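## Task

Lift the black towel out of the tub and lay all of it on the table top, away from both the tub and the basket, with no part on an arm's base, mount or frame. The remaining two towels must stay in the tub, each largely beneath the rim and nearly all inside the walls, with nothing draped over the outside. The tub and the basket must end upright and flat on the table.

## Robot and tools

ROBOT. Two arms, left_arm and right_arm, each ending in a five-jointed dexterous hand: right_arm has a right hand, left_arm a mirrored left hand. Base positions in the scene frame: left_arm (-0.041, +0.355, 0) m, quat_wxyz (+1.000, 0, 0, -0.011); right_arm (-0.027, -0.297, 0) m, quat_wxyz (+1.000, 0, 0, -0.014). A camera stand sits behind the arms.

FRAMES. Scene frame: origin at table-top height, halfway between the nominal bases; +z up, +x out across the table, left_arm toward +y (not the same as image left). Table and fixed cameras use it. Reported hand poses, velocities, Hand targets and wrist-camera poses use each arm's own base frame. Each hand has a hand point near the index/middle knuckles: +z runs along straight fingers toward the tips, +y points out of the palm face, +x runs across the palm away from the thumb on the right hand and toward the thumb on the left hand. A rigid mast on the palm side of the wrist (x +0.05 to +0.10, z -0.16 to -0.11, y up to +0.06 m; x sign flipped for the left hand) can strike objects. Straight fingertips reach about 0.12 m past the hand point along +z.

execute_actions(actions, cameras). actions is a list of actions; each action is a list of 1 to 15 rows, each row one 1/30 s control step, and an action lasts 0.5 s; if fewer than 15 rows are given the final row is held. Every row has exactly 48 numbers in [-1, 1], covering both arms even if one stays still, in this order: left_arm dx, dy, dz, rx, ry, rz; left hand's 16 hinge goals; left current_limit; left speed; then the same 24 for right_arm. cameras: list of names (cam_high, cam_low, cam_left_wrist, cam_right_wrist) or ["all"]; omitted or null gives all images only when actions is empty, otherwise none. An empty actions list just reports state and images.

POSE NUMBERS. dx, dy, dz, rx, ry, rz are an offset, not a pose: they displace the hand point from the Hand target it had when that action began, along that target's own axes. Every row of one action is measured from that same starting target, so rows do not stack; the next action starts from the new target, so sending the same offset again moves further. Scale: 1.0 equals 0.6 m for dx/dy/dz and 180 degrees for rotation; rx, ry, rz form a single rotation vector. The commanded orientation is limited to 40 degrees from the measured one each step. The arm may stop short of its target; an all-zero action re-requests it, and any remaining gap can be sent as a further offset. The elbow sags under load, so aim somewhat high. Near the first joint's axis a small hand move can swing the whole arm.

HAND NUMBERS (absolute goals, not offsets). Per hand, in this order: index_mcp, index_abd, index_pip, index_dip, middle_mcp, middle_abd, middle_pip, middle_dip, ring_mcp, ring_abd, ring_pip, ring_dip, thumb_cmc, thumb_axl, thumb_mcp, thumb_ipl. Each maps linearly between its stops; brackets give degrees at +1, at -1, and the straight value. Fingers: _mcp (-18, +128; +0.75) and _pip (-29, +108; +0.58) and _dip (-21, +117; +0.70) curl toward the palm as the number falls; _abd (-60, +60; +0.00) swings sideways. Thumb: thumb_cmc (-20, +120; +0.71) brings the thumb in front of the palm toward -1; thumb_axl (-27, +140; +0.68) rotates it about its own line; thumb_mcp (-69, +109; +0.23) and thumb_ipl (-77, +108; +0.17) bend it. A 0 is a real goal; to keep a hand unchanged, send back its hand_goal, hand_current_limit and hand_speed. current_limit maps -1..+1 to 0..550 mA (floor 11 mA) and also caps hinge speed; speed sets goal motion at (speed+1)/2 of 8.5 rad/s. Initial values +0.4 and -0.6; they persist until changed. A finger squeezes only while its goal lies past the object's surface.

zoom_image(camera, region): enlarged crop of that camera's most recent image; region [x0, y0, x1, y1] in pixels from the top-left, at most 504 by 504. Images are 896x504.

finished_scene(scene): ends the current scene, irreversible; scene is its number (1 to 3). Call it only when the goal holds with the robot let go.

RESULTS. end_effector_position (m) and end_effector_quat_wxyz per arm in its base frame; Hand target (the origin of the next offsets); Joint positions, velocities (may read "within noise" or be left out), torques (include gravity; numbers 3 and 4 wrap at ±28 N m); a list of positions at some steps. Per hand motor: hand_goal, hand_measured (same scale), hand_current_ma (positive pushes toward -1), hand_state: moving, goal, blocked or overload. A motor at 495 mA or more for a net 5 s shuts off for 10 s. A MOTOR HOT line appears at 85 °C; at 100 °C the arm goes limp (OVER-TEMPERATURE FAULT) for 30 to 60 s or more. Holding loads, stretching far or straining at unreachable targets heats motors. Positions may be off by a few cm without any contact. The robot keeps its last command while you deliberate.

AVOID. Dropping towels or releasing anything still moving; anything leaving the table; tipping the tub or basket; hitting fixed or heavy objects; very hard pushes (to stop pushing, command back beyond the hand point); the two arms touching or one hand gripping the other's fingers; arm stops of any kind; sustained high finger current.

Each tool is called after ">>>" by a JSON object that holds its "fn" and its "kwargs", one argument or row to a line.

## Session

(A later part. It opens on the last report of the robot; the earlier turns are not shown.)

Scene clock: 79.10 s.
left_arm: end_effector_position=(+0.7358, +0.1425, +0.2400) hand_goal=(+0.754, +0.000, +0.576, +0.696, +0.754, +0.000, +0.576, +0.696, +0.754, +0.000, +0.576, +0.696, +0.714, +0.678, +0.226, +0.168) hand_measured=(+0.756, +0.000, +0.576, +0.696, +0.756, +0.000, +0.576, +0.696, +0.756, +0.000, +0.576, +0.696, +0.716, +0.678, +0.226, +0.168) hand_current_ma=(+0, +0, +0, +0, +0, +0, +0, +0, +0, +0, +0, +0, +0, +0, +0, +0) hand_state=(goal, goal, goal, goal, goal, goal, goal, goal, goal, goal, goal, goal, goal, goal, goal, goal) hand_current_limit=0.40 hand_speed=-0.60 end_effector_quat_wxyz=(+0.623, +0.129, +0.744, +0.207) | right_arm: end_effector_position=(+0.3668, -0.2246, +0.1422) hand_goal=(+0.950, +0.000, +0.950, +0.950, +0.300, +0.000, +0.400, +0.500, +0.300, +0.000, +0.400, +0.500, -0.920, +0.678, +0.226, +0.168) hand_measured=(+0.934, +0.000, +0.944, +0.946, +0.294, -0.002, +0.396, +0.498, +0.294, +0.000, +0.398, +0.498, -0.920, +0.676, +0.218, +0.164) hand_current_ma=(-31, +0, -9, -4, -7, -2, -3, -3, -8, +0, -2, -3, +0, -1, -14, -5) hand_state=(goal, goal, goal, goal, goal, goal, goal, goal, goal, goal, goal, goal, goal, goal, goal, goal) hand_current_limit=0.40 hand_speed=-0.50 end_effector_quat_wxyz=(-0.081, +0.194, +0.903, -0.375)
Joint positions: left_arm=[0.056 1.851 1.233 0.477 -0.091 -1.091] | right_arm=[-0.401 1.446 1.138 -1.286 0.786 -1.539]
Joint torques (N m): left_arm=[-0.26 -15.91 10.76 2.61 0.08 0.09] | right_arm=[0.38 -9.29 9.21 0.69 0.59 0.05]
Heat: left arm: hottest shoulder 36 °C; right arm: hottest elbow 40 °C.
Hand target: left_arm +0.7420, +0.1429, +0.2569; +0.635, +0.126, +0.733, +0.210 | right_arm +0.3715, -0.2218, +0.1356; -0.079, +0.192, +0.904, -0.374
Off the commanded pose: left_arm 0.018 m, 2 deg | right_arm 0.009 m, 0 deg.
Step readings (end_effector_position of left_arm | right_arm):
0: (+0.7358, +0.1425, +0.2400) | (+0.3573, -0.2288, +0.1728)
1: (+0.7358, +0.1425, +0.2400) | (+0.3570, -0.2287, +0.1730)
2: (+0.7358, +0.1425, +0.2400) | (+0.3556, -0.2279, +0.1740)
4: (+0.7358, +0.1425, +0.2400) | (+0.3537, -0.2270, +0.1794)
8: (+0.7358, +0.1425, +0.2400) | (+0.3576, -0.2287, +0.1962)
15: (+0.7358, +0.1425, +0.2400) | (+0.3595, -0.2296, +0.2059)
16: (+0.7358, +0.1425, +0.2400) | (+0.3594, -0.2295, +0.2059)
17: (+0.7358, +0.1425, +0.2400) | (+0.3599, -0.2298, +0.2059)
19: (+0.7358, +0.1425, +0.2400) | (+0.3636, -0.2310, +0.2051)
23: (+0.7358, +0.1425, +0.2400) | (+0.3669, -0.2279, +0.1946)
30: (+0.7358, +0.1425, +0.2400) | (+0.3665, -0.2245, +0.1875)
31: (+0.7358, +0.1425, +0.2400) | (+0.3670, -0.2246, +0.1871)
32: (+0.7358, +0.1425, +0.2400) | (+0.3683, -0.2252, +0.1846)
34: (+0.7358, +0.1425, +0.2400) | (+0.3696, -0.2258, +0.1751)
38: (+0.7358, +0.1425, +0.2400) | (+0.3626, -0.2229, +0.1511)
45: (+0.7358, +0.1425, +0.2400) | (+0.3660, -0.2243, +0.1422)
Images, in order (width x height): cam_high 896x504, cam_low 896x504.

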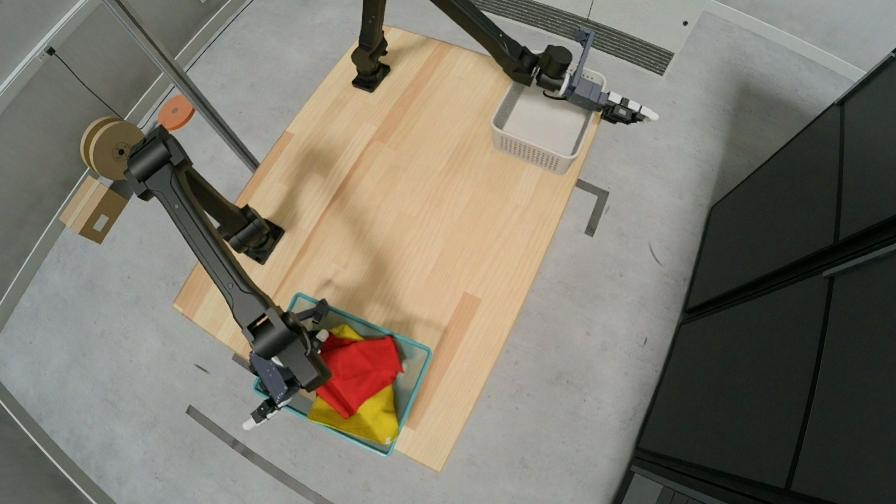

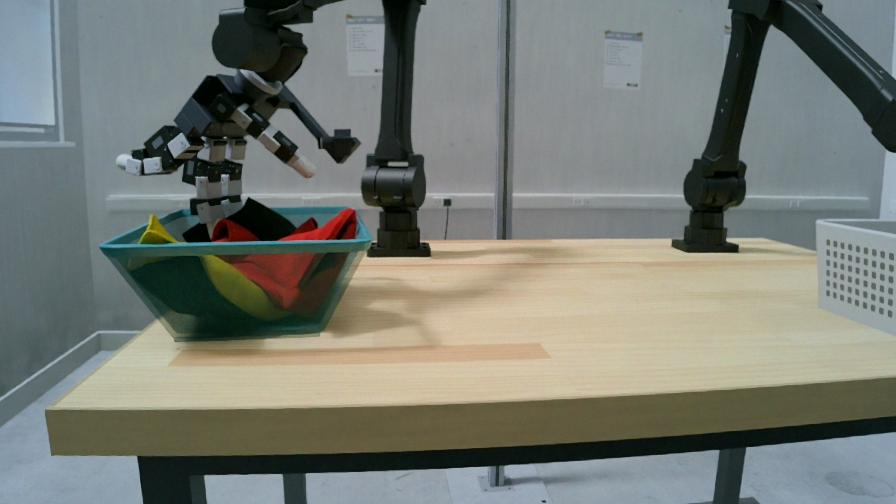

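>>> {"fn": "execute_actions", "kwargs": {
  "actions": [
    [[0,0,0,0,0,0,0.754,0,0.576,0.696,0.754,0,0.576,0.696,0.754,0,0.576,0.696,0.714,0.678,0.226,0.168,0.4,-0.6,0,0.06,0.06,0,0,0,0.95,0,0.95,0.95,0.3,0,0.4,0.5,0.3,0,0.4,0.5,-0.92,0.678,0.225,0.168,0.7,-0.5]],
    [[0,0,0,0,0,0,0.754,0,0.576,0.696,0.754,0,0.576,0.696,0.754,0,0.576,0.696,0.714,0.678,0.226,0.168,0.4,-0.6,0,0,0,0,0,0,0.95,0,0.95,0.95,0.1,0,0.3,0.4,0.1,0,0.3,0.4,-0.92,0.678,-0.05,0.0,0.7,-0.5]]
  ],
  "cameras": ["cam_low", "cam_high"]
}}

>>> {"fn": "zoom_image", "kwargs": {
  "camera": "cam_low",
  "region": [90, 80, 440, 350]
}}

Scene clock: 80.77 s.
left_arm: end_effector_position=(+0.7358, +0.1425, +0.2400) hand_goal=(+0.754, +0.000, +0.576, +0.696, +0.754, +0.000, +0.576, +0.696, +0.754, +0.000, +0.576, +0.696, +0.714, +0.678, +0.226, +0.168) hand_measured=(+0.756, +0.000, +0.576, +0.696, +0.756, +0.000, +0.576, +0.696, +0.756, +0.000, +0.576, +0.696, +0.716, +0.678, +0.226, +0.168) hand_current_ma=(+0, +0, +0, +0, +0, +0, +0, +0, +0, +0, +0, +0, +0, +0, +0, +0) hand_state=(goal, goal, goal, goal, goal, goal, goal, goal, goal, goal, goal, goal, goal, goal, goal, goal) hand_current_limit=0.40 hand_speed=-0.60 end_effector_quat_wxyz=(+0.623, +0.129, +0.744, +0.207) | right_arm: end_effector_position=(+0.3700, -0.2257, +0.0968) hand_goal=(+0.950, +0.000, +0.950, +0.950, +0.100, +0.000, +0.300, +0.400, +0.100, +0.000, +0.300, +0.400, -0.920, +0.678, -0.050, +0.000) hand_measured=(+0.934, +0.000, +0.944, +0.946, +0.134, +0.002, +0.320, +0.410, +0.116, +0.000, +0.308, +0.404, -0.920, +0.676, -0.050, +0.002) hand_current_ma=(-31, +0, -9, -4, +83, +2, +37, +13, +32, +0, +12, +5, +0, -1, +1, +2) hand_state=(goal, goal, goal, goal, blocked, goal, goal, goal, goal, goal, goal, goal, goal, goal, goal, goal) hand_current_limit=0.70 hand_speed=-0.50 end_effector_quat_wxyz=(-0.075, +0.195, +0.901, -0.379)
Joint positions: left_arm=[0.056 1.851 1.233 0.477 -0.091 -1.091] | right_arm=[-0.397 1.491 1.056 -1.148 0.794 -1.537]
Joint torques (N m): left_arm=[-0.15 -16.03 10.74 2.7 0.08 0.1] | right_arm=[0.09 -8.94 8.28 0.77 0.33 0.02]
Heat: left arm: hottest shoulder 36 °C; right arm: hottest elbow 40 °C.
Hand target: left_arm +0.7420, +0.1429, +0.2569; +0.635, +0.126, +0.733, +0.210 | right_arm +0.3714, -0.2217, +0.0846; -0.079, +0.192, +0.904, -0.374
Off the commanded pose: left_arm 0.018 m, 2 deg | right_arm 0.013 m, 1 deg.
Step readings (end_effector_position of left_arm | right_arm):
0: (+0.7358, +0.1425, +0.2400) | (+0.3669, -0.2247, +0.1422)
1: (+0.7358, +0.1425, +0.2400) | (+0.3670, -0.2247, +0.1420)
2: (+0.7358, +0.1425, +0.2400) | (+0.3681, -0.2252, +0.1399)
4: (+0.7358, +0.1425, +0.2400) | (+0.3699, -0.2260, +0.1318)
8: (+0.7358, +0.1425, +0.2400) | (+0.3699, -0.2246, +0.1108)
15: (+0.7358, +0.1425, +0.2400) | (+0.3734, -0.2257, +0.1047)
16: (+0.7358, +0.1425, +0.2400) | (+0.3735, -0.2258, +0.1047)
17: (+0.7358, +0.1425, +0.2400) | (+0.3734, -0.2263, +0.1048)
19: (+0.7358, +0.1425, +0.2400) | (+0.3729, -0.2264, +0.1037)
23: (+0.7358, +0.1425, +0.2400) | (+0.3697, -0.2256, +0.0981)
30: (+0.7358, +0.1425, +0.2400) | (+0.3700, -0.2257, +0.0968)
Images, in order (width x height): cam_high 896x504, cam_low 896x504.

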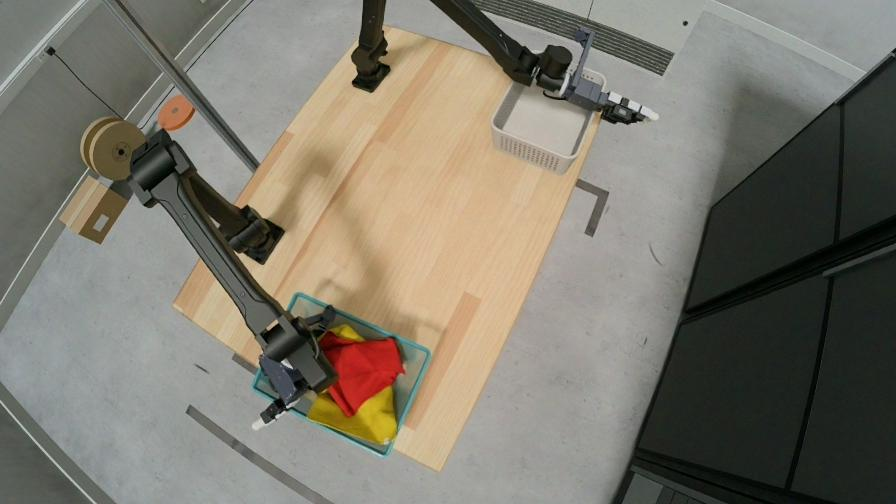

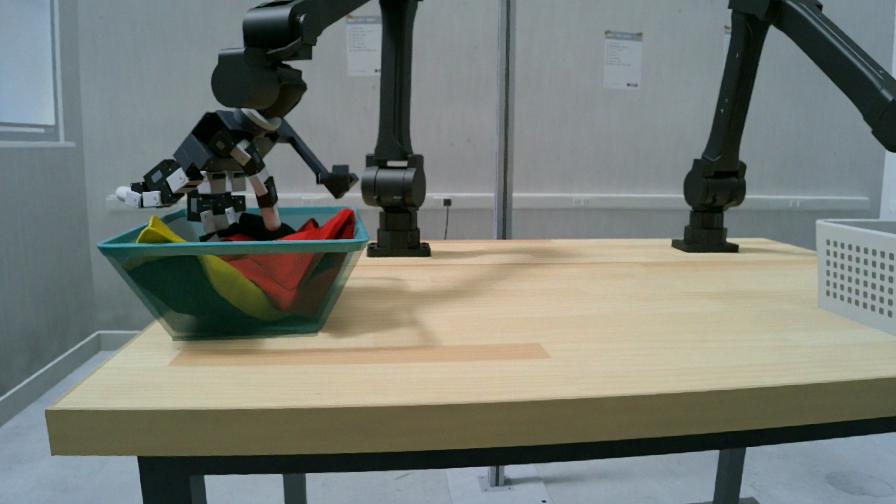

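Scaled by 1.440 from the camera's 896x504 image, which has a finer 1280x720 frame.

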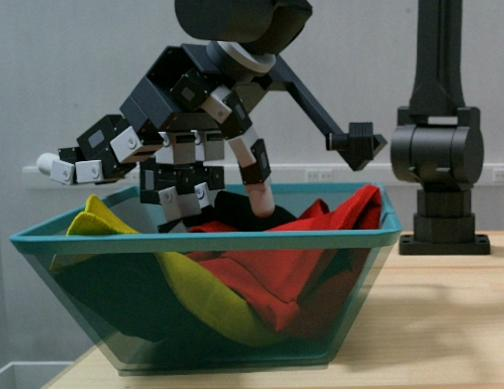

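>>> {"fn": "execute_actions", "kwargs": {
  "actions": [
    [[0,0,0,0,0,0,0.754,0,0.576,0.696,0.754,0,0.576,0.696,0.754,0,0.576,0.696,0.714,0.678,0.226,0.168,0.4,-0.6,0,0,0,0,0,0,0.95,0,0.95,0.95,-0.05,0,0.15,0.3,-0.05,0,0.15,0.3,-0.92,0.678,-0.25,-0.15,0.75,-0.5]],
    [[0,0,0,0,0,0,0.754,0,0.576,0.696,0.754,0,0.576,0.696,0.754,0,0.576,0.696,0.714,0.678,0.226,0.168,0.4,-0.6,0,0,0,0,0,0,0.95,0,0.95,0.95,-0.2,0,-0.05,0.1,-0.2,0,-0.05,0.1,-0.92,0.678,-0.4,-0.35,0.75,-0.5]],
    [[0,0,0,0,0,0,0.754,0,0.576,0.696,0.754,0,0.576,0.696,0.754,0,0.576,0.696,0.714,0.678,0.226,0.168,0.4,-0.6,0,0,0,0,0,0,0.95,0,0.95,0.95,-0.3,0,-0.2,0.0,-0.3,0,-0.2,0.0,-0.92,0.678,-0.5,-0.45,0.75,-0.5]]
  ],
  "cameras": ["cam_low", "cam_high"]
}}

>>> {"fn": "zoom_image", "kwargs": {
  "camera": "cam_low",
  "region": [90, 80, 440, 350]
}}

Scene clock: 82.90 s.
left_arm: end_effector_position=(+0.7358, +0.1425, +0.2400) hand_goal=(+0.754, +0.000, +0.576, +0.696, +0.754, +0.000, +0.576, +0.696, +0.754, +0.000, +0.576, +0.696, +0.714, +0.678, +0.226, +0.168) hand_measured=(+0.756, +0.000, +0.576, +0.696, +0.756, +0.000, +0.576, +0.696, +0.756, +0.000, +0.576, +0.696, +0.716, +0.678, +0.226, +0.168) hand_current_ma=(+0, +0, +0, +0, +0, +0, +0, +0, +0, +0, +0, +0, +0, +0, +0, +0) hand_state=(goal, goal, goal, goal, goal, goal, goal, goal, goal, goal, goal, goal, goal, goal, goal, goal) hand_current_limit=0.40 hand_speed=-0.60 end_effector_quat_wxyz=(+0.623, +0.129, +0.744, +0.207) | right_arm: end_effector_position=(+0.3704, -0.2252, +0.0956) hand_goal=(+0.950, +0.000, +0.950, +0.950, -0.300, +0.000, -0.200, +0.000, -0.300, +0.000, -0.200, +0.000, -0.920, +0.678, -0.500, -0.450) hand_measured=(+0.934, +0.000, +0.944, +0.946, +0.002, +0.010, -0.134, +0.006, -0.280, -0.004, -0.190, +0.004, -0.924, +0.670, -0.226, -0.366) hand_current_ma=(-31, +0, -9, -4, +481, +13, +186, +8, +43, -4, +14, +5, -6, -15, +481, +385) hand_state=(goal, goal, goal, goal, blocked, goal, blocked, goal, blocked, goal, goal, goal, goal, goal, blocked, blocked) hand_current_limit=0.75 hand_speed=-0.50 end_effector_quat_wxyz=(-0.075, +0.195, +0.902, -0.377)
Joint positions: left_arm=[0.056 1.851 1.233 0.477 -0.091 -1.091] | right_arm=[-0.397 1.493 1.056 -1.147 0.79 -1.537]
Joint torques (N m): left_arm=[-0.03 -15.97 10.74 2.66 0.08 0.11] | right_arm=[0.21 -9.17 8.29 0.75 0.42 0.03]
Heat: left arm: hottest shoulder 36 °C; right arm: hottest elbow 40 °C.
Hand target: left_arm +0.7420, +0.1429, +0.2569; +0.635, +0.126, +0.733, +0.210 | right_arm +0.3714, -0.2218, +0.0846; -0.079, +0.192, +0.904, -0.374
Off the commanded pose: left_arm 0.018 m, 2 deg | right_arm 0.012 m, 1 deg.
Step readings (end_effector_position of left_arm | right_arm):
0: (+0.7358, +0.1425, +0.2400) | (+0.3700, -0.2257, +0.0968)
1: (+0.7358, +0.1425, +0.2400) | (+0.3700, -0.2257, +0.0968)
2: (+0.7358, +0.1425, +0.2400) | (+0.3699, -0.2259, +0.0968)
4: (+0.7358, +0.1425, +0.2400) | (+0.3698, -0.2259, +0.0967)
8: (+0.7358, +0.1425, +0.2400) | (+0.3699, -0.2256, +0.0961)
15: (+0.7358, +0.1425, +0.2400) | (+0.3699, -0.2256, +0.0960)
16: (+0.7358, +0.1425, +0.2400) | (+0.3699, -0.2256, +0.0960)
17: (+0.7358, +0.1425, +0.2400) | (+0.3699, -0.2256, +0.0960)
19: (+0.7358, +0.1425, +0.2400) | (+0.3701, -0.2254, +0.0957)
23: (+0.7358, +0.1425, +0.2400) | (+0.3703, -0.2254, +0.0957)
30: (+0.7358, +0.1425, +0.2400) | (+0.3704, -0.2252, +0.0956)
31: (+0.7358, +0.1425, +0.2400) | (+0.3704, -0.2252, +0.0956)
32: (+0.7358, +0.1425, +0.2400) | (+0.3704, -0.2252, +0.0956)
34: (+0.7358, +0.1425, +0.2400) | (+0.3704, -0.2252, +0.0956)
38: (+0.7358, +0.1425, +0.2400) | (+0.3704, -0.2252, +0.0956)
45: (+0.7358, +0.1425, +0.2400) | (+0.3704, -0.2252, +0.0956)
Images, in order (width x height): cam_high 896x504, cam_low 896x504.

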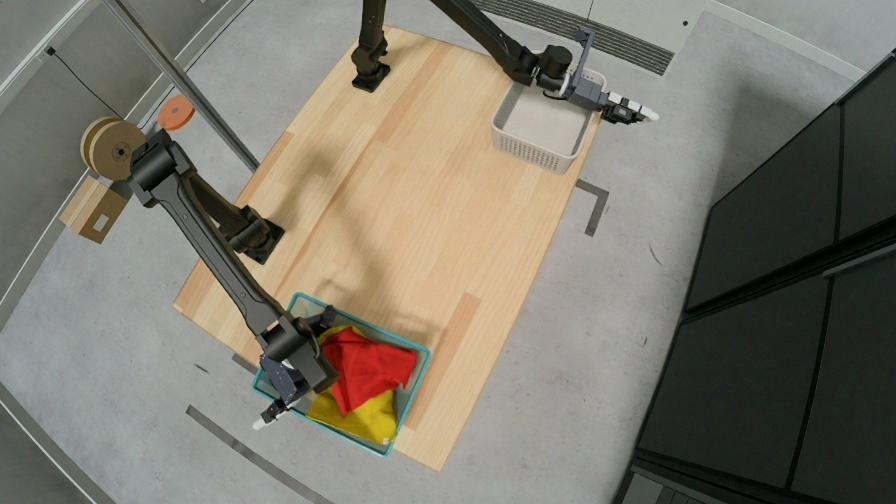

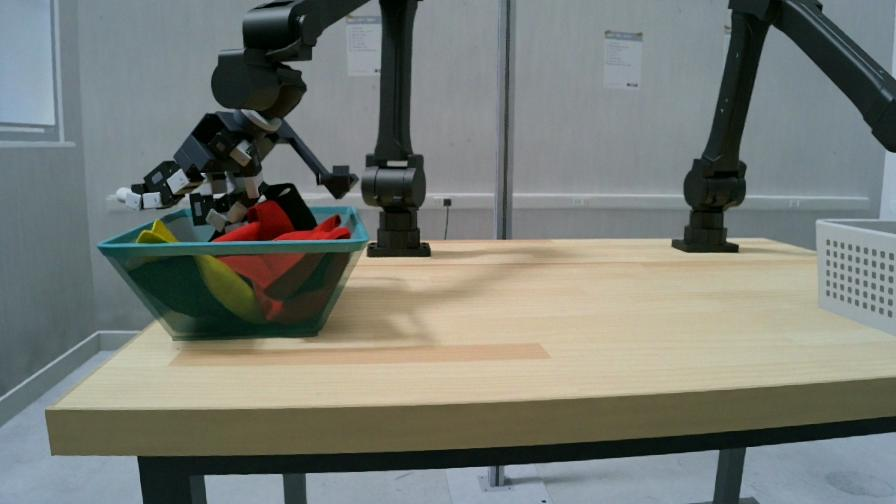

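Scaled by 1.440 from the camera's 896x504 image, which has a finer 1280x720 frame.

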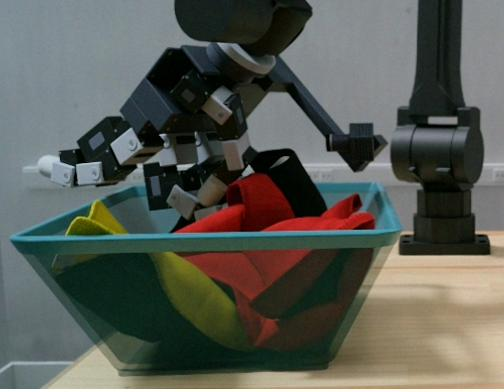

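>>> {"fn": "execute_actions", "kwargs": {
  "actions": [
    [[0,0,0,0,0,0,0.754,0,0.576,0.696,0.754,0,0.576,0.696,0.754,0,0.576,0.696,0.714,0.678,0.226,0.168,0.4,-0.6,0,-0.06,-0.06,0,0,0,0.95,0,0.95,0.95,-0.3,0,-0.2,0.0,-0.3,0,-0.2,0.0,-0.92,0.678,-0.5,-0.45,0.75,-0.5]],
    [[0,0,0,0,0,0,0.754,0,0.576,0.696,0.754,0,0.576,0.696,0.754,0,0.576,0.696,0.714,0.678,0.226,0.168,0.4,-0.6,0,-0.06,-0.06,0,0,0,0.95,0,0.95,0.95,-0.3,0,-0.2,0.0,-0.3,0,-0.2,0.0,-0.92,0.678,-0.5,-0.45,0.75,-0.5]]
  ],
  "cameras": ["cam_low", "cam_high"]
}}

>>> {"fn": "zoom_image", "kwargs": {
  "camera": "cam_low",
  "region": [90, 80, 440, 350]
}}

Scene clock: 84.60 s.
left_arm: end_effector_position=(+0.7358, +0.1425, +0.2400) hand_goal=(+0.754, +0.000, +0.576, +0.696, +0.754, +0.000, +0.576, +0.696, +0.754, +0.000, +0.576, +0.696, +0.714, +0.678, +0.226, +0.168) hand_measured=(+0.756, +0.000, +0.576, +0.696, +0.756, +0.000, +0.576, +0.696, +0.756, +0.000, +0.576, +0.696, +0.716, +0.678, +0.226, +0.168) hand_current_ma=(+0, +0, +0, +0, +0, +0, +0, +0, +0, +0, +0, +0, +0, +0, +0, +0) hand_state=(goal, goal, goal, goal, goal, goal, goal, goal, goal, goal, goal, goal, goal, goal, goal, goal) hand_current_limit=0.40 hand_speed=-0.60 end_effector_quat_wxyz=(+0.623, +0.129, +0.744, +0.207) | right_arm: end_effector_position=(+0.3539, -0.2177, +0.1637) hand_goal=(+0.950, +0.000, +0.950, +0.950, -0.300, +0.000, -0.200, +0.000, -0.300, +0.000, -0.200, +0.000, -0.920, +0.678, -0.500, -0.450) hand_measured=(+0.934, +0.000, +0.944, +0.946, +0.002, +0.010, -0.138, +0.004, -0.288, -0.002, -0.194, +0.004, -0.926, +0.670, -0.226, -0.368) hand_current_ma=(-31, +0, -9, -4, +481, +13, +175, +3, +22, -2, +8, +3, -6, -15, +481, +371) hand_state=(goal, goal, goal, goal, blocked, goal, blocked, goal, goal, goal, goal, goal, goal, goal, blocked, blocked) hand_current_limit=0.75 hand_speed=-0.50 end_effector_quat_wxyz=(-0.102, +0.184, +0.905, -0.371)
Joint positions: left_arm=[0.056 1.851 1.233 0.477 -0.091 -1.091] | right_arm=[-0.397 1.424 1.175 -1.395 0.787 -1.536]
Joint torques (N m): left_arm=[-0.38 -16.21 10.74 2.69 0.07 0.08] | right_arm=[0.09 -10.29 14.79 -0.38 0.5 0.01]
Heat: left arm: hottest shoulder 36 °C; right arm: hottest elbow 40 °C.
Hand target: left_arm +0.7420, +0.1429, +0.2569; +0.635, +0.126, +0.733, +0.210 | right_arm +0.3714, -0.2218, +0.1864; -0.079, +0.192, +0.904, -0.374
Off the commanded pose: left_arm 0.018 m, 2 deg | right_arm 0.029 m, 3 deg.
Step readings (end_effector_position of left_arm | right_arm):
0: (+0.7358, +0.1425, +0.2400) | (+0.3704, -0.2252, +0.0956)
1: (+0.7358, +0.1425, +0.2400) | (+0.3704, -0.2252, +0.0956)
2: (+0.7358, +0.1425, +0.2400) | (+0.3689, -0.2246, +0.0955)
4: (+0.7358, +0.1425, +0.2400) | (+0.3625, -0.2218, +0.0950)
8: (+0.7358, +0.1425, +0.2400) | (+0.3507, -0.2169, +0.0958)
15: (+0.7358, +0.1425, +0.2400) | (+0.3492, -0.2162, +0.1038)
16: (+0.7358, +0.1425, +0.2400) | (+0.3496, -0.2162, +0.1051)
17: (+0.7358, +0.1425, +0.2400) | (+0.3487, -0.2157, +0.1070)
19: (+0.7358, +0.1425, +0.2400) | (+0.3465, -0.2146, +0.1152)
23: (+0.7358, +0.1425, +0.2400) | (+0.3498, -0.2160, +0.1407)
30: (+0.7358, +0.1425, +0.2400) | (+0.3555, -0.2184, +0.1638)
Images, in order (width x height): cam_high 896x504, cam_low 896x504.

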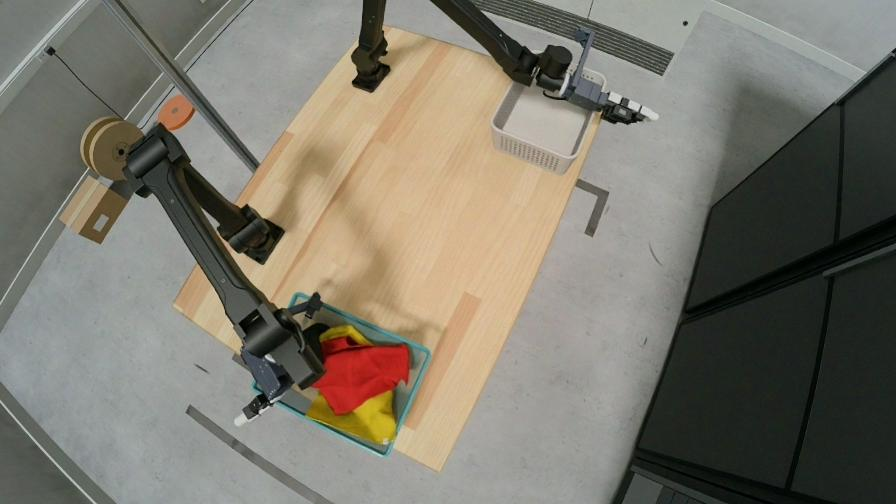

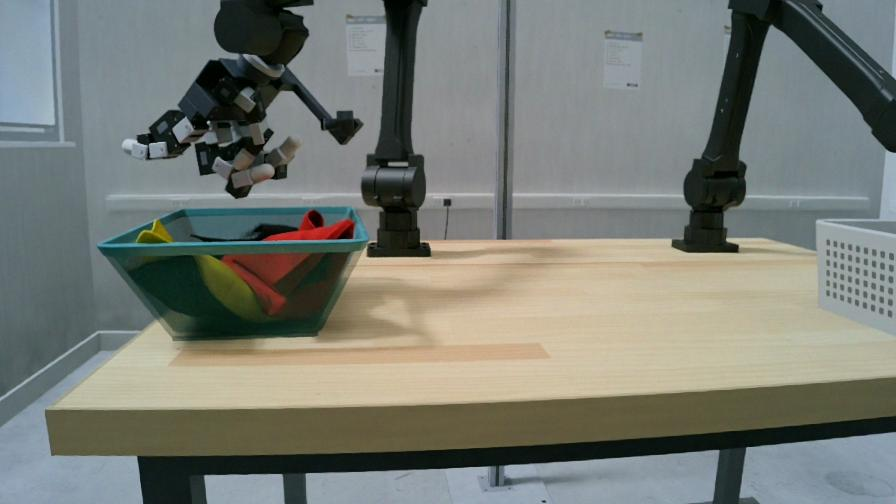

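Scaled by 1.440 from the camera's 896x504 image, which has a finer 1280x720 frame.

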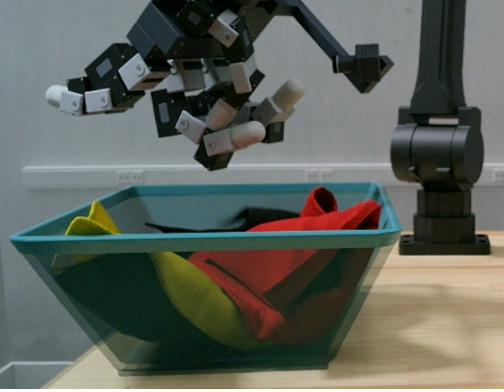

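>>> {"fn": "execute_actions", "kwargs": {
  "actions": []
}}

Scene clock: 85.90 s.
left_arm: end_effector_position=(+0.7358, +0.1425, +0.2400) hand_goal=(+0.754, +0.000, +0.576, +0.696, +0.754, +0.000, +0.576, +0.696, +0.754, +0.000, +0.576, +0.696, +0.714, +0.678, +0.226, +0.168) hand_measured=(+0.756, +0.000, +0.576, +0.696, +0.756, +0.000, +0.576, +0.696, +0.756, +0.000, +0.576, +0.696, +0.716, +0.678, +0.226, +0.168) hand_current_ma=(+0, +0, +0, +0, +0, +0, +0, +0, +0, +0, +0, +0, +0, +0, +0, +0) hand_state=(goal, goal, goal, goal, goal, goal, goal, goal, goal, goal, goal, goal, goal, goal, goal, goal) hand_current_limit=0.40 hand_speed=-0.60 end_effector_quat_wxyz=(+0.623, +0.129, +0.744, +0.207) | right_arm: end_effector_position=(+0.3539, -0.2177, +0.1637) hand_goal=(+0.950, +0.000, +0.950, +0.950, -0.300, +0.000, -0.200, +0.000, -0.300, +0.000, -0.200, +0.000, -0.920, +0.678, -0.500, -0.450) hand_measured=(+0.934, +0.000, +0.944, +0.946, +0.002, +0.010, -0.138, +0.004, -0.288, -0.002, -0.194, +0.004, -0.926, +0.670, -0.226, -0.368) hand_current_ma=(-31, +0, -9, -4, +481, +13, +175, +3, +22, -2, +8, +3, -6, -15, +481, +371) hand_state=(goal, goal, goal, goal, blocked, goal, blocked, goal, goal, goal, goal, goal, goal, goal, blocked, blocked) hand_current_limit=0.75 hand_speed=-0.50 end_effector_quat_wxyz=(-0.102, +0.184, +0.905, -0.371)
Joint positions: left_arm=[0.056 1.851 1.233 0.477 -0.091 -1.091] | right_arm=[-0.397 1.424 1.175 -1.395 0.787 -1.536]
Joint velocities: within noise
Joint torques (N m): left_arm=[-0.21 -15.97 10.77 2.66 0.08 0.09] | right_arm=[0.09 -10.29 14.82 -0.34 0.51 0]
Heat: left arm: hottest shoulder 36 °C; right arm: hottest elbow 40 °C.
Hand target: left_arm +0.7420, +0.1429, +0.2569; +0.635, +0.126, +0.733, +0.210 | right_arm +0.3714, -0.2218, +0.1864; -0.079, +0.192, +0.904, -0.374
Off the commanded pose: left_arm 0.018 m, 2 deg | right_arm 0.029 m, 3 deg.

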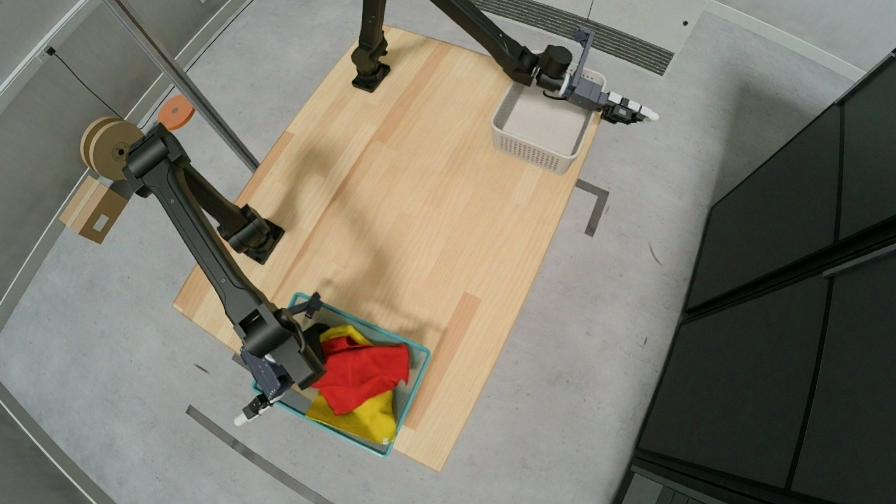

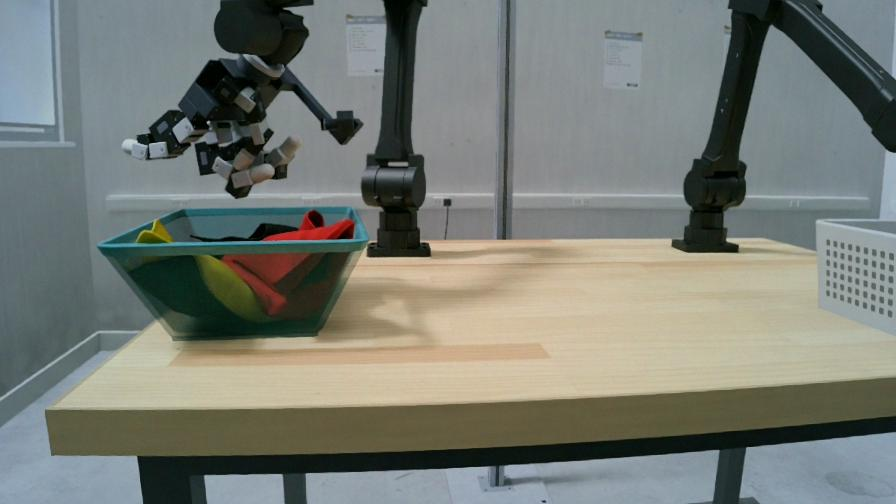

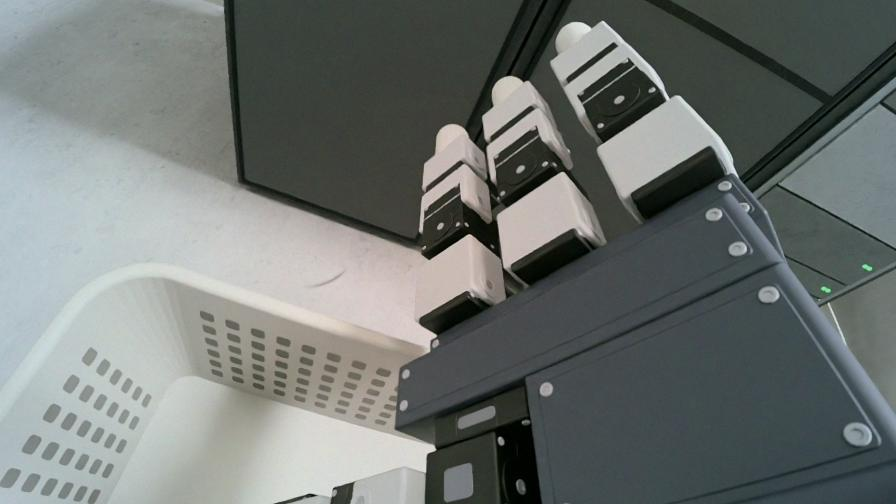

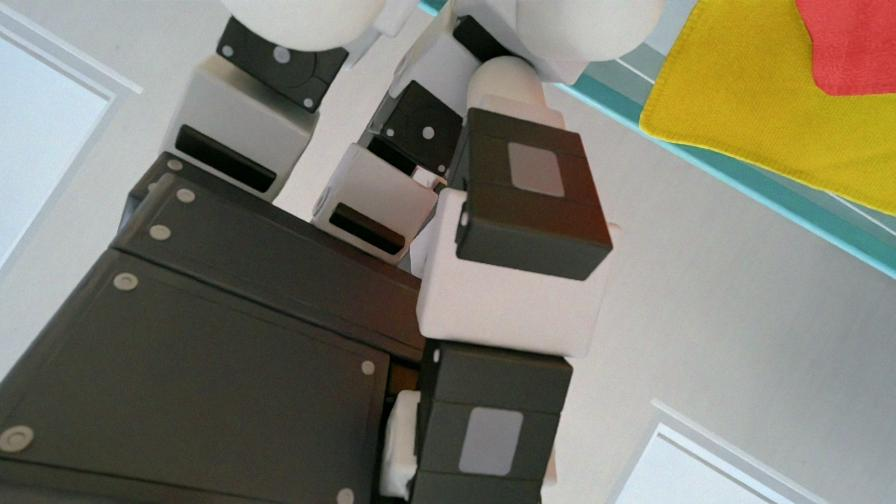

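>>> {"fn": "execute_actions", "kwargs": {
  "actions": [
    [[0,0,0,0,0,0,0.754,0,0.576,0.696,0.754,0,0.576,0.696,0.754,0,0.576,0.696,0.714,0.678,0.226,0.168,0.4,-0.6,0,-0.06,-0.06,0,0,0,0.75,0,0.576,0.696,0.75,0,0.576,0.696,0.75,0,0.576,0.696,0,0.678,0.226,0.168,0.5,-0.4]],
    [[0,0,0,0,0,0,0.754,0,0.576,0.696,0.754,0,0.576,0.696,0.754,0,0.576,0.696,0.714,0.678,0.226,0.168,0.4,-0.6,0,0,0,-0.0652,0.065,0.1573,0.75,0,0.576,0.696,0.75,0,0.576,0.696,0.75,0,0.576,0.696,0,0.678,0.226,0.168,0.5,-0.4]],
    [[0,0,0,0,0,0,0.754,0,0.576,0.696,0.754,0,0.576,0.696,0.754,0,0.576,0.696,0.714,0.678,0.226,0.168,0.4,-0.6,0,0,0,-0.0652,0.065,0.1573,0.75,0,0.576,0.696,0.75,0,0.576,0.696,0.75,0,0.576,0.696,0,0.678,0.226,0.168,0.5,-0.4]],
    [[0,0,0,0,0,0,0.754,0,0.576,0.696,0.754,0,0.576,0.696,0.754,0,0.576,0.696,0.714,0.678,0.226,0.168,0.4,-0.6,0,0,0,-0.0652,0.065,0.1573,0.75,0,0.576,0.696,0.75,0,0.576,0.696,0.75,0,0.576,0.696,0,0.678,0.226,0.168,0.5,-0.4]]
  ],
  "cameras": ["cam_high","cam_right_wrist"]
}}

Scene clock: 91.87 s.
left_arm: end_effector_position=(+0.7358, +0.1425, +0.2400) hand_goal=(+0.754, +0.000, +0.576, +0.696, +0.754, +0.000, +0.576, +0.696, +0.754, +0.000, +0.576, +0.696, +0.714, +0.678, +0.226, +0.168) hand_measured=(+0.756, +0.000, +0.576, +0.696, +0.756, +0.000, +0.576, +0.696, +0.756, +0.000, +0.576, +0.696, +0.716, +0.678, +0.226, +0.168) hand_current_ma=(+0, +0, +0, +0, +0, +0, +0, +0, +0, +0, +0, +0, +0, +0, +0, +0) hand_state=(goal, goal, goal, goal, goal, goal, goal, goal, goal, goal, goal, goal, goal, goal, goal, goal) hand_current_limit=0.40 hand_speed=-0.60 end_effector_quat_wxyz=(+0.623, +0.129, +0.744, +0.207) | right_arm: end_effector_position=(+0.3700, -0.2245, +0.2333) hand_goal=(+0.750, +0.000, +0.576, +0.696, +0.750, +0.000, +0.576, +0.696, +0.750, +0.000, +0.576, +0.696, +0.000, +0.678, +0.226, +0.168) hand_measured=(+0.746, +0.000, +0.576, +0.698, +0.746, +0.002, +0.574, +0.694, +0.746, +0.000, +0.574, +0.694, -0.002, +0.676, +0.218, +0.164) hand_current_ma=(-3, +0, +0, +2, -3, +1, -3, -3, -3, -1, -2, -3, -2, -3, -14, -5) hand_state=(goal, goal, goal, goal, goal, goal, goal, goal, goal, goal, goal, goal, goal, goal, goal, goal) hand_current_limit=0.50 hand_speed=-0.40 end_effector_quat_wxyz=(-0.012, +0.837, +0.547, -0.002)
Joint positions: left_arm=[0.056 1.851 1.233 0.477 -0.091 -1.091] | right_arm=[-0.515 1.259 1.183 -1.517 -0.008 -0.102]
Joint torques (N m): left_arm=[-0.09 -16.38 10.76 2.66 0.07 0.09] | right_arm=[0.44 -9.17 9.4 0.9 0.19 0.09]
Heat: left arm: hottest shoulder 36 °C; right arm: hottest elbow 40 °C.
Hand target: left_arm +0.7420, +0.1429, +0.2569; +0.635, +0.126, +0.733, +0.210 | right_arm +0.3712, -0.2219, +0.2374; +0.001, +0.839, +0.545, +0.000
Off the commanded pose: left_arm 0.018 m, 2 deg | right_arm 0.005 m, 1 deg.
Step readings (end_effector_position of left_arm | right_arm):
0: (+0.7358, +0.1425, +0.2400) | (+0.3539, -0.2177, +0.1637)
1: (+0.7358, +0.1425, +0.2400) | (+0.3534, -0.2175, +0.1639)
2: (+0.7358, +0.1425, +0.2400) | (+0.3521, -0.2169, +0.1653)
4: (+0.7358, +0.1425, +0.2400) | (+0.3499, -0.2157, +0.1729)
8: (+0.7358, +0.1425, +0.2400) | (+0.3542, -0.2174, +0.1932)
15: (+0.7358, +0.1425, +0.2400) | (+0.3570, -0.2186, +0.2083)
16: (+0.7358, +0.1425, +0.2400) | (+0.3573, -0.2173, +0.2080)
17: (+0.7358, +0.1425, +0.2400) | (+0.3588, -0.2124, +0.2064)
19: (+0.7358, +0.1425, +0.2400) | (+0.3619, -0.2028, +0.2042)
23: (+0.7358, +0.1425, +0.2400) | (+0.3593, -0.2057, +0.2074)
30: (+0.7358, +0.1425, +0.2400) | (+0.3562, -0.2131, +0.2109)
31: (+0.7358, +0.1425, +0.2400) | (+0.3571, -0.2124, +0.2109)
32: (+0.7358, +0.1425, +0.2400) | (+0.3607, -0.2085, +0.2105)
34: (+0.7358, +0.1425, +0.2400) | (+0.3689, -0.2020, +0.2119)
38: (+0.7358, +0.1425, +0.2400) | (+0.3730, -0.2081, +0.2221)
45: (+0.7358, +0.1425, +0.2400) | (+0.3719, -0.2191, +0.2342)
46: (+0.7358, +0.1425, +0.2400) | (+0.3726, -0.2190, +0.2341)
47: (+0.7358, +0.1425, +0.2400) | (+0.3753, -0.2156, +0.2335)
49: (+0.7358, +0.1425, +0.2400) | (+0.3795, -0.2072, +0.2301)
53: (+0.7358, +0.1425, +0.2400) | (+0.3750, -0.2052, +0.2252)
60: (+0.7358, +0.1425, +0.2400) | (+0.3726, -0.2184, +0.2342)
Images, in order (width x height): cam_high 896x504, cam_right_wrist 896x504.

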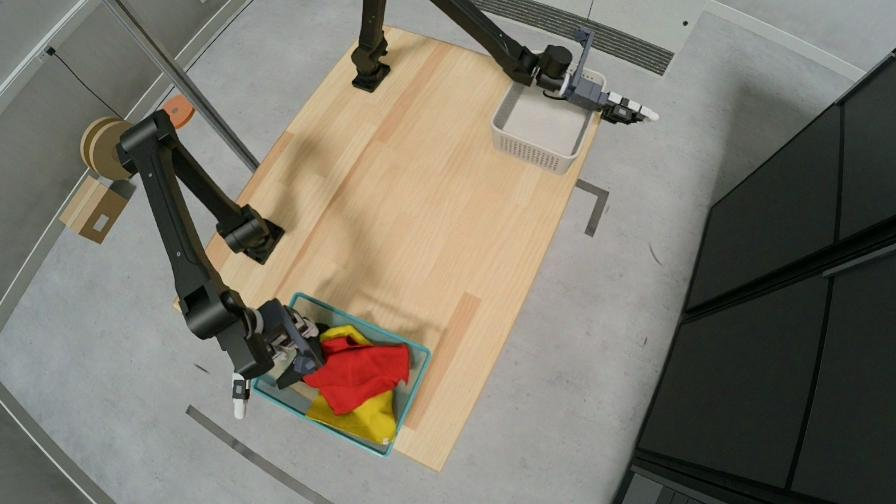

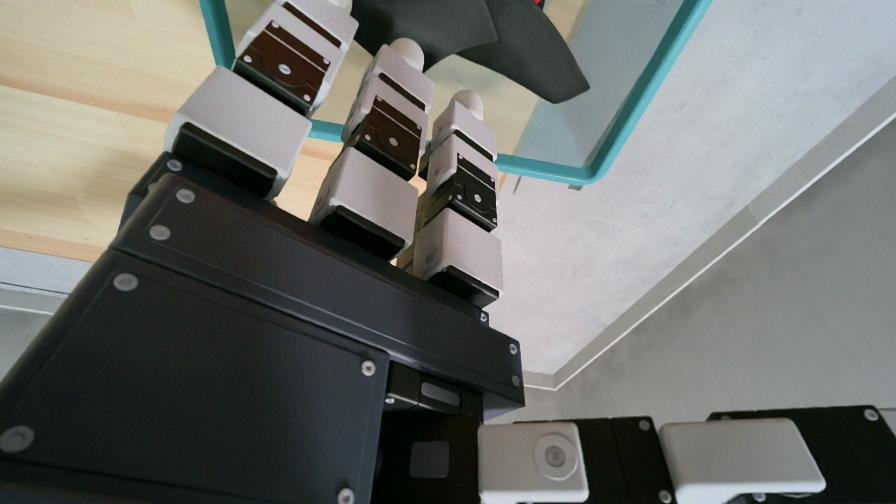

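>>> {"fn": "zoom_image", "kwargs": {
  "camera": "cam_high",
  "region": [230, 270, 450, 470]
}}

>>> {"fn": "execute_actions", "kwargs": {
  "actions": [
    [[0,0,0,0,0,0,0.754,0,0.576,0.696,0.754,0,0.576,0.696,0.754,0,0.576,0.696,0.714,0.678,0.226,0.168,0.4,-0.6,0,0,0,0,0,0,0.75,0.5,0.576,0.696,0.75,-0.5,0.576,0.696,-0.6,0,0,0,0.71,0.678,0.226,0.168,0.5,-0.4]],
    [[0,0,0,0,0,0,0.754,0,0.576,0.696,0.754,0,0.576,0.696,0.754,0,0.576,0.696,0.714,0.678,0.226,0.168,0.4,-0.6,0,0,0,0,0,0,0.75,0.5,0.576,0.696,0.75,-0.5,0.576,0.696,-0.6,0,0,0,0.71,0.678,0.226,0.168,0.5,-0.4]]
  ],
  "cameras": ["cam_high","cam_low","cam_right_wrist"]
}}

Scaled by 2.291 from the camera's 896x504 image, which has a finer 1280x720 frame.

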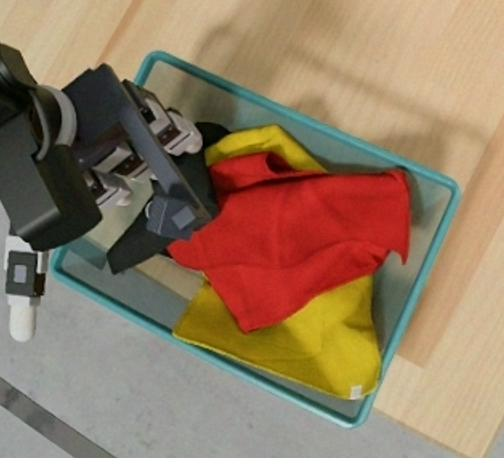

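Scene clock: 95.37 s.
left_arm: end_effector_position=(+0.7358, +0.1425, +0.2400) hand_goal=(+0.754, +0.000, +0.576, +0.696, +0.754, +0.000, +0.576, +0.696, +0.754, +0.000, +0.576, +0.696, +0.714, +0.678, +0.226, +0.168) hand_measured=(+0.756, +0.000, +0.576, +0.696, +0.756, +0.000, +0.576, +0.696, +0.756, +0.000, +0.576, +0.696, +0.716, +0.678, +0.226, +0.168) hand_current_ma=(+0, +0, +0, +0, +0, +0, +0, +0, +0, +0, +0, +0, +0, +0, +0, +0) hand_state=(goal, goal, goal, goal, goal, goal, goal, goal, goal, goal, goal, goal, goal, goal, goal, goal) hand_current_limit=0.40 hand_speed=-0.60 end_effector_quat_wxyz=(+0.623, +0.129, +0.744, +0.207) | right_arm: end_effector_position=(+0.3701, -0.2250, +0.2335) hand_goal=(+0.750, +0.500, +0.576, +0.696, +0.750, -0.500, +0.576, +0.696, -0.600, +0.000, +0.000, +0.000, +0.710, +0.678, +0.226, +0.168) hand_measured=(+0.746, +0.492, +0.576, +0.698, +0.744, -0.492, +0.574, +0.694, -0.578, +0.000, +0.004, +0.002, +0.708, +0.676, +0.218, +0.164) hand_current_ma=(-3, -9, +0, +2, -7, +9, -3, -2, +44, -1, +6, +3, -2, -3, -14, -5) hand_state=(goal, goal, goal, goal, goal, goal, goal, goal, blocked, goal, goal, goal, goal, goal, goal, goal) hand_current_limit=0.50 hand_speed=-0.40 end_effector_quat_wxyz=(-0.010, +0.839, +0.544, -0.003)
Joint positions: left_arm=[0.056 1.851 1.233 0.477 -0.091 -1.091] | right_arm=[-0.513 1.259 1.183 -1.515 -0.004 -0.093]
Joint torques (N m): left_arm=[-0.26 -15.85 10.73 2.62 0.07 0.08] | right_arm=[0.56 -9.23 9.43 0.91 0.2 0.09]
Heat: left arm: hottest shoulder 36 °C; right arm: hottest elbow 40 °C.
Hand target: left_arm +0.7420, +0.1429, +0.2569; +0.635, +0.126, +0.733, +0.210 | right_arm +0.3713, -0.2219, +0.2374; +0.001, +0.839, +0.545, +0.000
Off the commanded pose: left_arm 0.018 m, 2 deg | right_arm 0.005 m, 1 deg.
Step readings (end_effector_position of left_arm | right_arm):
0: (+0.7358, +0.1425, +0.2400) | (+0.3700, -0.2246, +0.2333)
1: (+0.7358, +0.1425, +0.2400) | (+0.3699, -0.2246, +0.2333)
2: (+0.7358, +0.1425, +0.2400) | (+0.3700, -0.2246, +0.2333)
4: (+0.7358, +0.1425, +0.2400) | (+0.3700, -0.2244, +0.2333)
8: (+0.7358, +0.1425, +0.2400) | (+0.3699, -0.2246, +0.2334)
15: (+0.7358, +0.1425, +0.2400) | (+0.3702, -0.2250, +0.2335)
16: (+0.7358, +0.1425, +0.2400) | (+0.3702, -0.2250, +0.2335)
17: (+0.7358, +0.1425, +0.2400) | (+0.3702, -0.2250, +0.2335)
19: (+0.7358, +0.1425, +0.2400) | (+0.3701, -0.2250, +0.2335)
23: (+0.7358, +0.1425, +0.2400) | (+0.3701, -0.2250, +0.2335)
30: (+0.7358, +0.1425, +0.2400) | (+0.3701, -0.2250, +0.2335)
Images, in order (width x height): cam_high 896x504, cam_low 896x504, cam_right_wrist 896x504.

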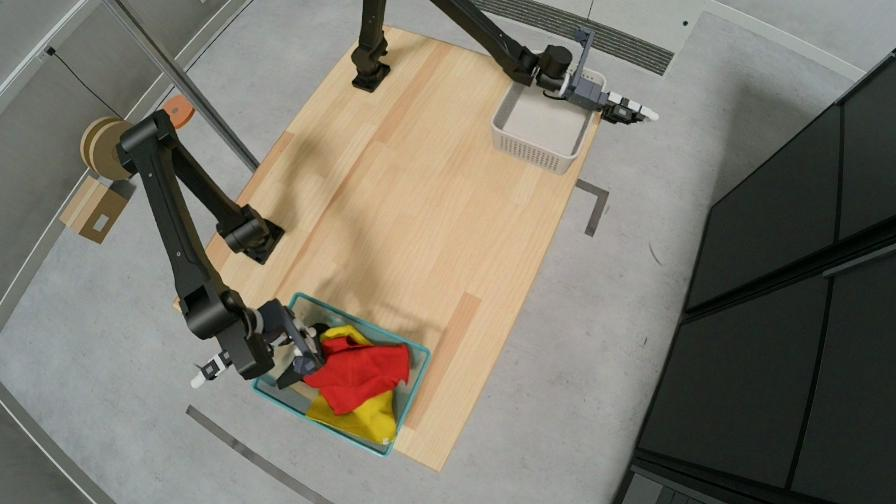

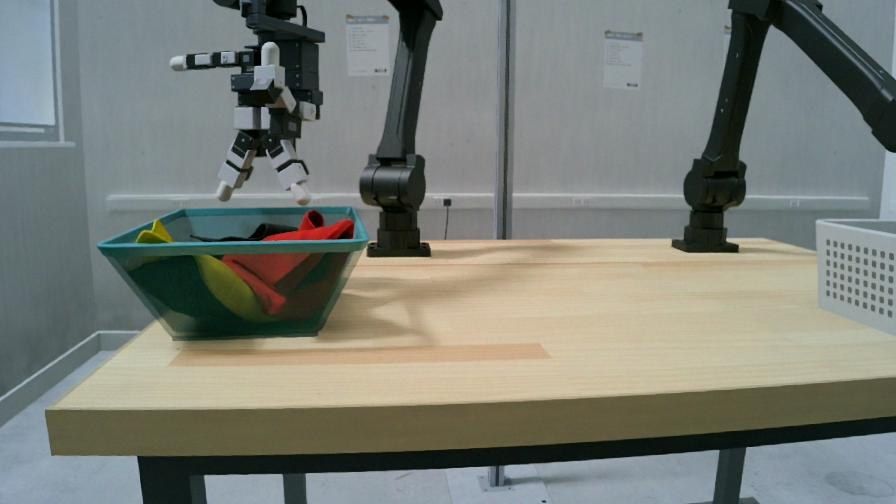

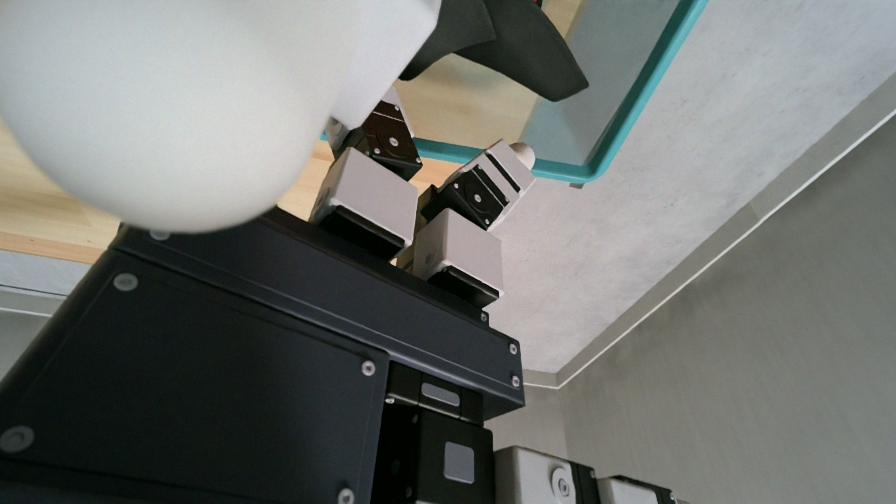

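>>> {"fn": "execute_actions", "kwargs": {
  "actions": [
    [[0,0,0,0,0,0,0.754,0,0.576,0.696,0.754,0,0.576,0.696,0.754,0,0.576,0.696,0.714,0.678,0.226,0.168,0.4,-0.6,0.024,0.053,0.04,0,0,0,0.75,0.5,0.576,0.696,0.75,-0.5,0.576,0.696,0.3,0,-0.95,-0.95,0.71,0.678,0.226,0.168,0.5,-0.4]],
    [[0,0,0,0,0,0,0.754,0,0.576,0.696,0.754,0,0.576,0.696,0.754,0,0.576,0.696,0.714,0.678,0.226,0.168,0.4,-0.6,0,0,0.06,0,0,0,0.75,0.5,0.576,0.696,0.75,-0.5,0.576,0.696,0.3,0,-0.95,-0.95,0.71,0.678,0.226,0.168,0.5,-0.4]]
  ],
  "cameras": ["cam_high","cam_low","cam_right_wrist"]
}}

Scene clock: 97.60 s.
left_arm: end_effector_position=(+0.7358, +0.1425, +0.2400) hand_goal=(+0.754, +0.000, +0.576, +0.696, +0.754, +0.000, +0.576, +0.696, +0.754, +0.000, +0.576, +0.696, +0.714, +0.678, +0.226, +0.168) hand_measured=(+0.756, +0.000, +0.576, +0.696, +0.756, +0.000, +0.576, +0.696, +0.756, +0.000, +0.576, +0.696, +0.716, +0.678, +0.226, +0.168) hand_current_ma=(+0, +0, +0, +0, +0, +0, +0, +0, +0, +0, +0, +0, +0, +0, +0, +0) hand_state=(goal, goal, goal, goal, goal, goal, goal, goal, goal, goal, goal, goal, goal, goal, goal, goal) hand_current_limit=0.40 hand_speed=-0.60 end_effector_quat_wxyz=(+0.623, +0.129, +0.744, +0.207) | right_arm: end_effector_position=(+0.4030, -0.2217, +0.1855) hand_goal=(+0.750, +0.500, +0.576, +0.696, +0.750, -0.500, +0.576, +0.696, +0.300, +0.000, -0.950, -0.950, +0.710, +0.678, +0.226, +0.168) hand_measured=(+0.748, +0.492, +0.576, +0.698, +0.780, -0.478, +0.590, +0.694, +0.248, +0.000, -0.858, -0.850, +0.708, +0.676, +0.218, +0.164) hand_current_ma=(-2, -8, +0, +2, +74, +35, +25, -2, -150, -1, +290, +331, -1, -3, -14, -5) hand_state=(goal, goal, goal, goal, blocked, blocked, goal, goal, blocked, goal, blocked, blocked, goal, goal, goal, goal) hand_current_limit=0.50 hand_speed=-0.40 end_effector_quat_wxyz=(+0.002, +0.837, +0.547, +0.003)
Joint positions: left_arm=[0.056 1.851 1.233 0.477 -0.091 -1.091] | right_arm=[-0.463 1.334 1.118 -1.348 -0.002 -0.05]
Joint torques (N m): left_arm=[-0.15 -15.97 10.78 2.69 0.05 0.09] | right_arm=[0.15 -7.71 9.46 1.02 0.17 0.11]
Heat: left arm: hottest elbow 37 °C; right arm: hottest elbow 40 °C.
Hand target: left_arm +0.7420, +0.1429, +0.2569; +0.635, +0.126, +0.733, +0.210 | right_arm +0.4063, -0.2217, +0.1775; +0.001, +0.839, +0.545, +0.000
Off the commanded pose: left_arm 0.018 m, 2 deg | right_arm 0.009 m, 0 deg.
Step readings (end_effector_position of left_arm | right_arm):
0: (+0.7358, +0.1425, +0.2400) | (+0.3701, -0.2250, +0.2335)
1: (+0.7358, +0.1425, +0.2400) | (+0.3705, -0.2249, +0.2336)
2: (+0.7358, +0.1425, +0.2400) | (+0.3726, -0.2243, +0.2341)
4: (+0.7358, +0.1425, +0.2400) | (+0.3790, -0.2245, +0.2347)
8: (+0.7358, +0.1425, +0.2400) | (+0.3935, -0.2201, +0.2260)
15: (+0.7358, +0.1425, +0.2400) | (+0.4000, -0.2198, +0.2130)
16: (+0.7358, +0.1425, +0.2400) | (+0.4002, -0.2200, +0.2131)
17: (+0.7358, +0.1425, +0.2400) | (+0.4015, -0.2207, +0.2127)
19: (+0.7358, +0.1425, +0.2400) | (+0.4043, -0.2222, +0.2086)
23: (+0.7358, +0.1425, +0.2400) | (+0.4018, -0.2211, +0.1926)
30: (+0.7358, +0.1425, +0.2400) | (+0.4027, -0.2216, +0.1854)
Images, in order (width x height): cam_high 896x504, cam_low 896x504, cam_right_wrist 896x504.

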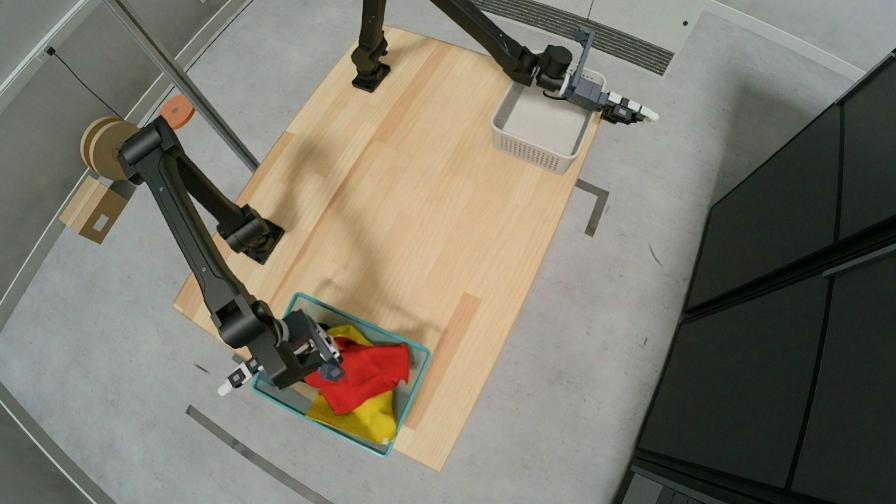

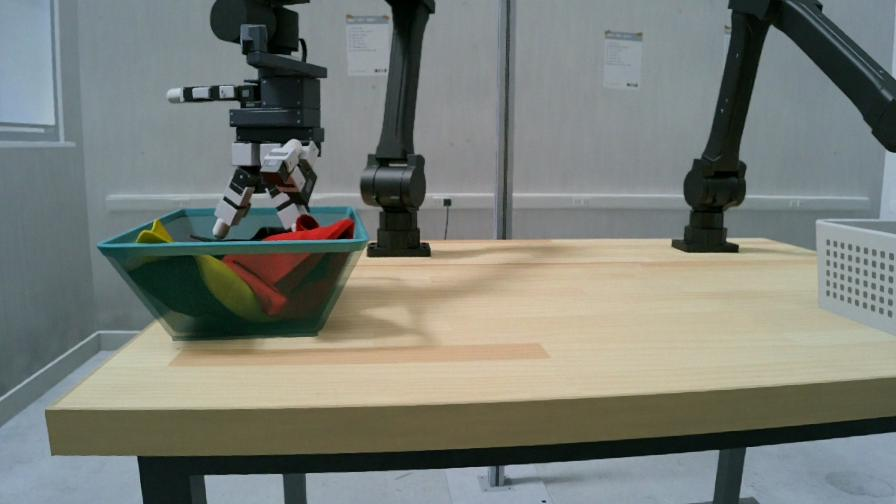

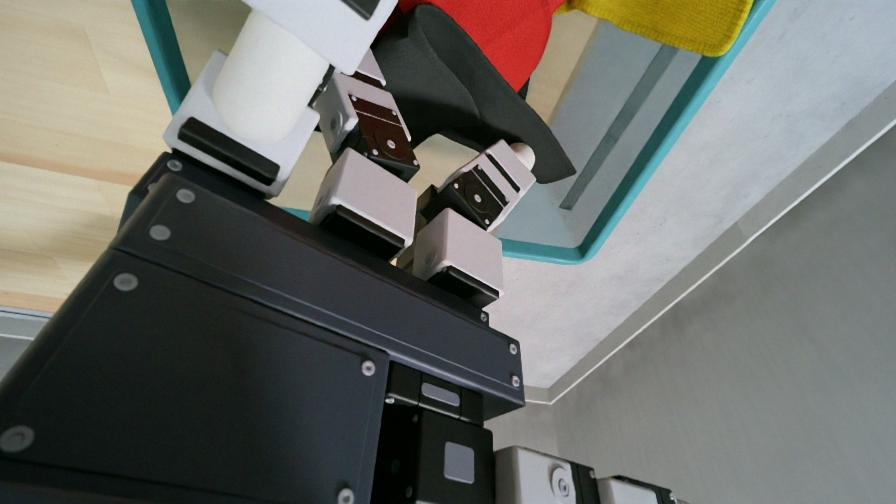

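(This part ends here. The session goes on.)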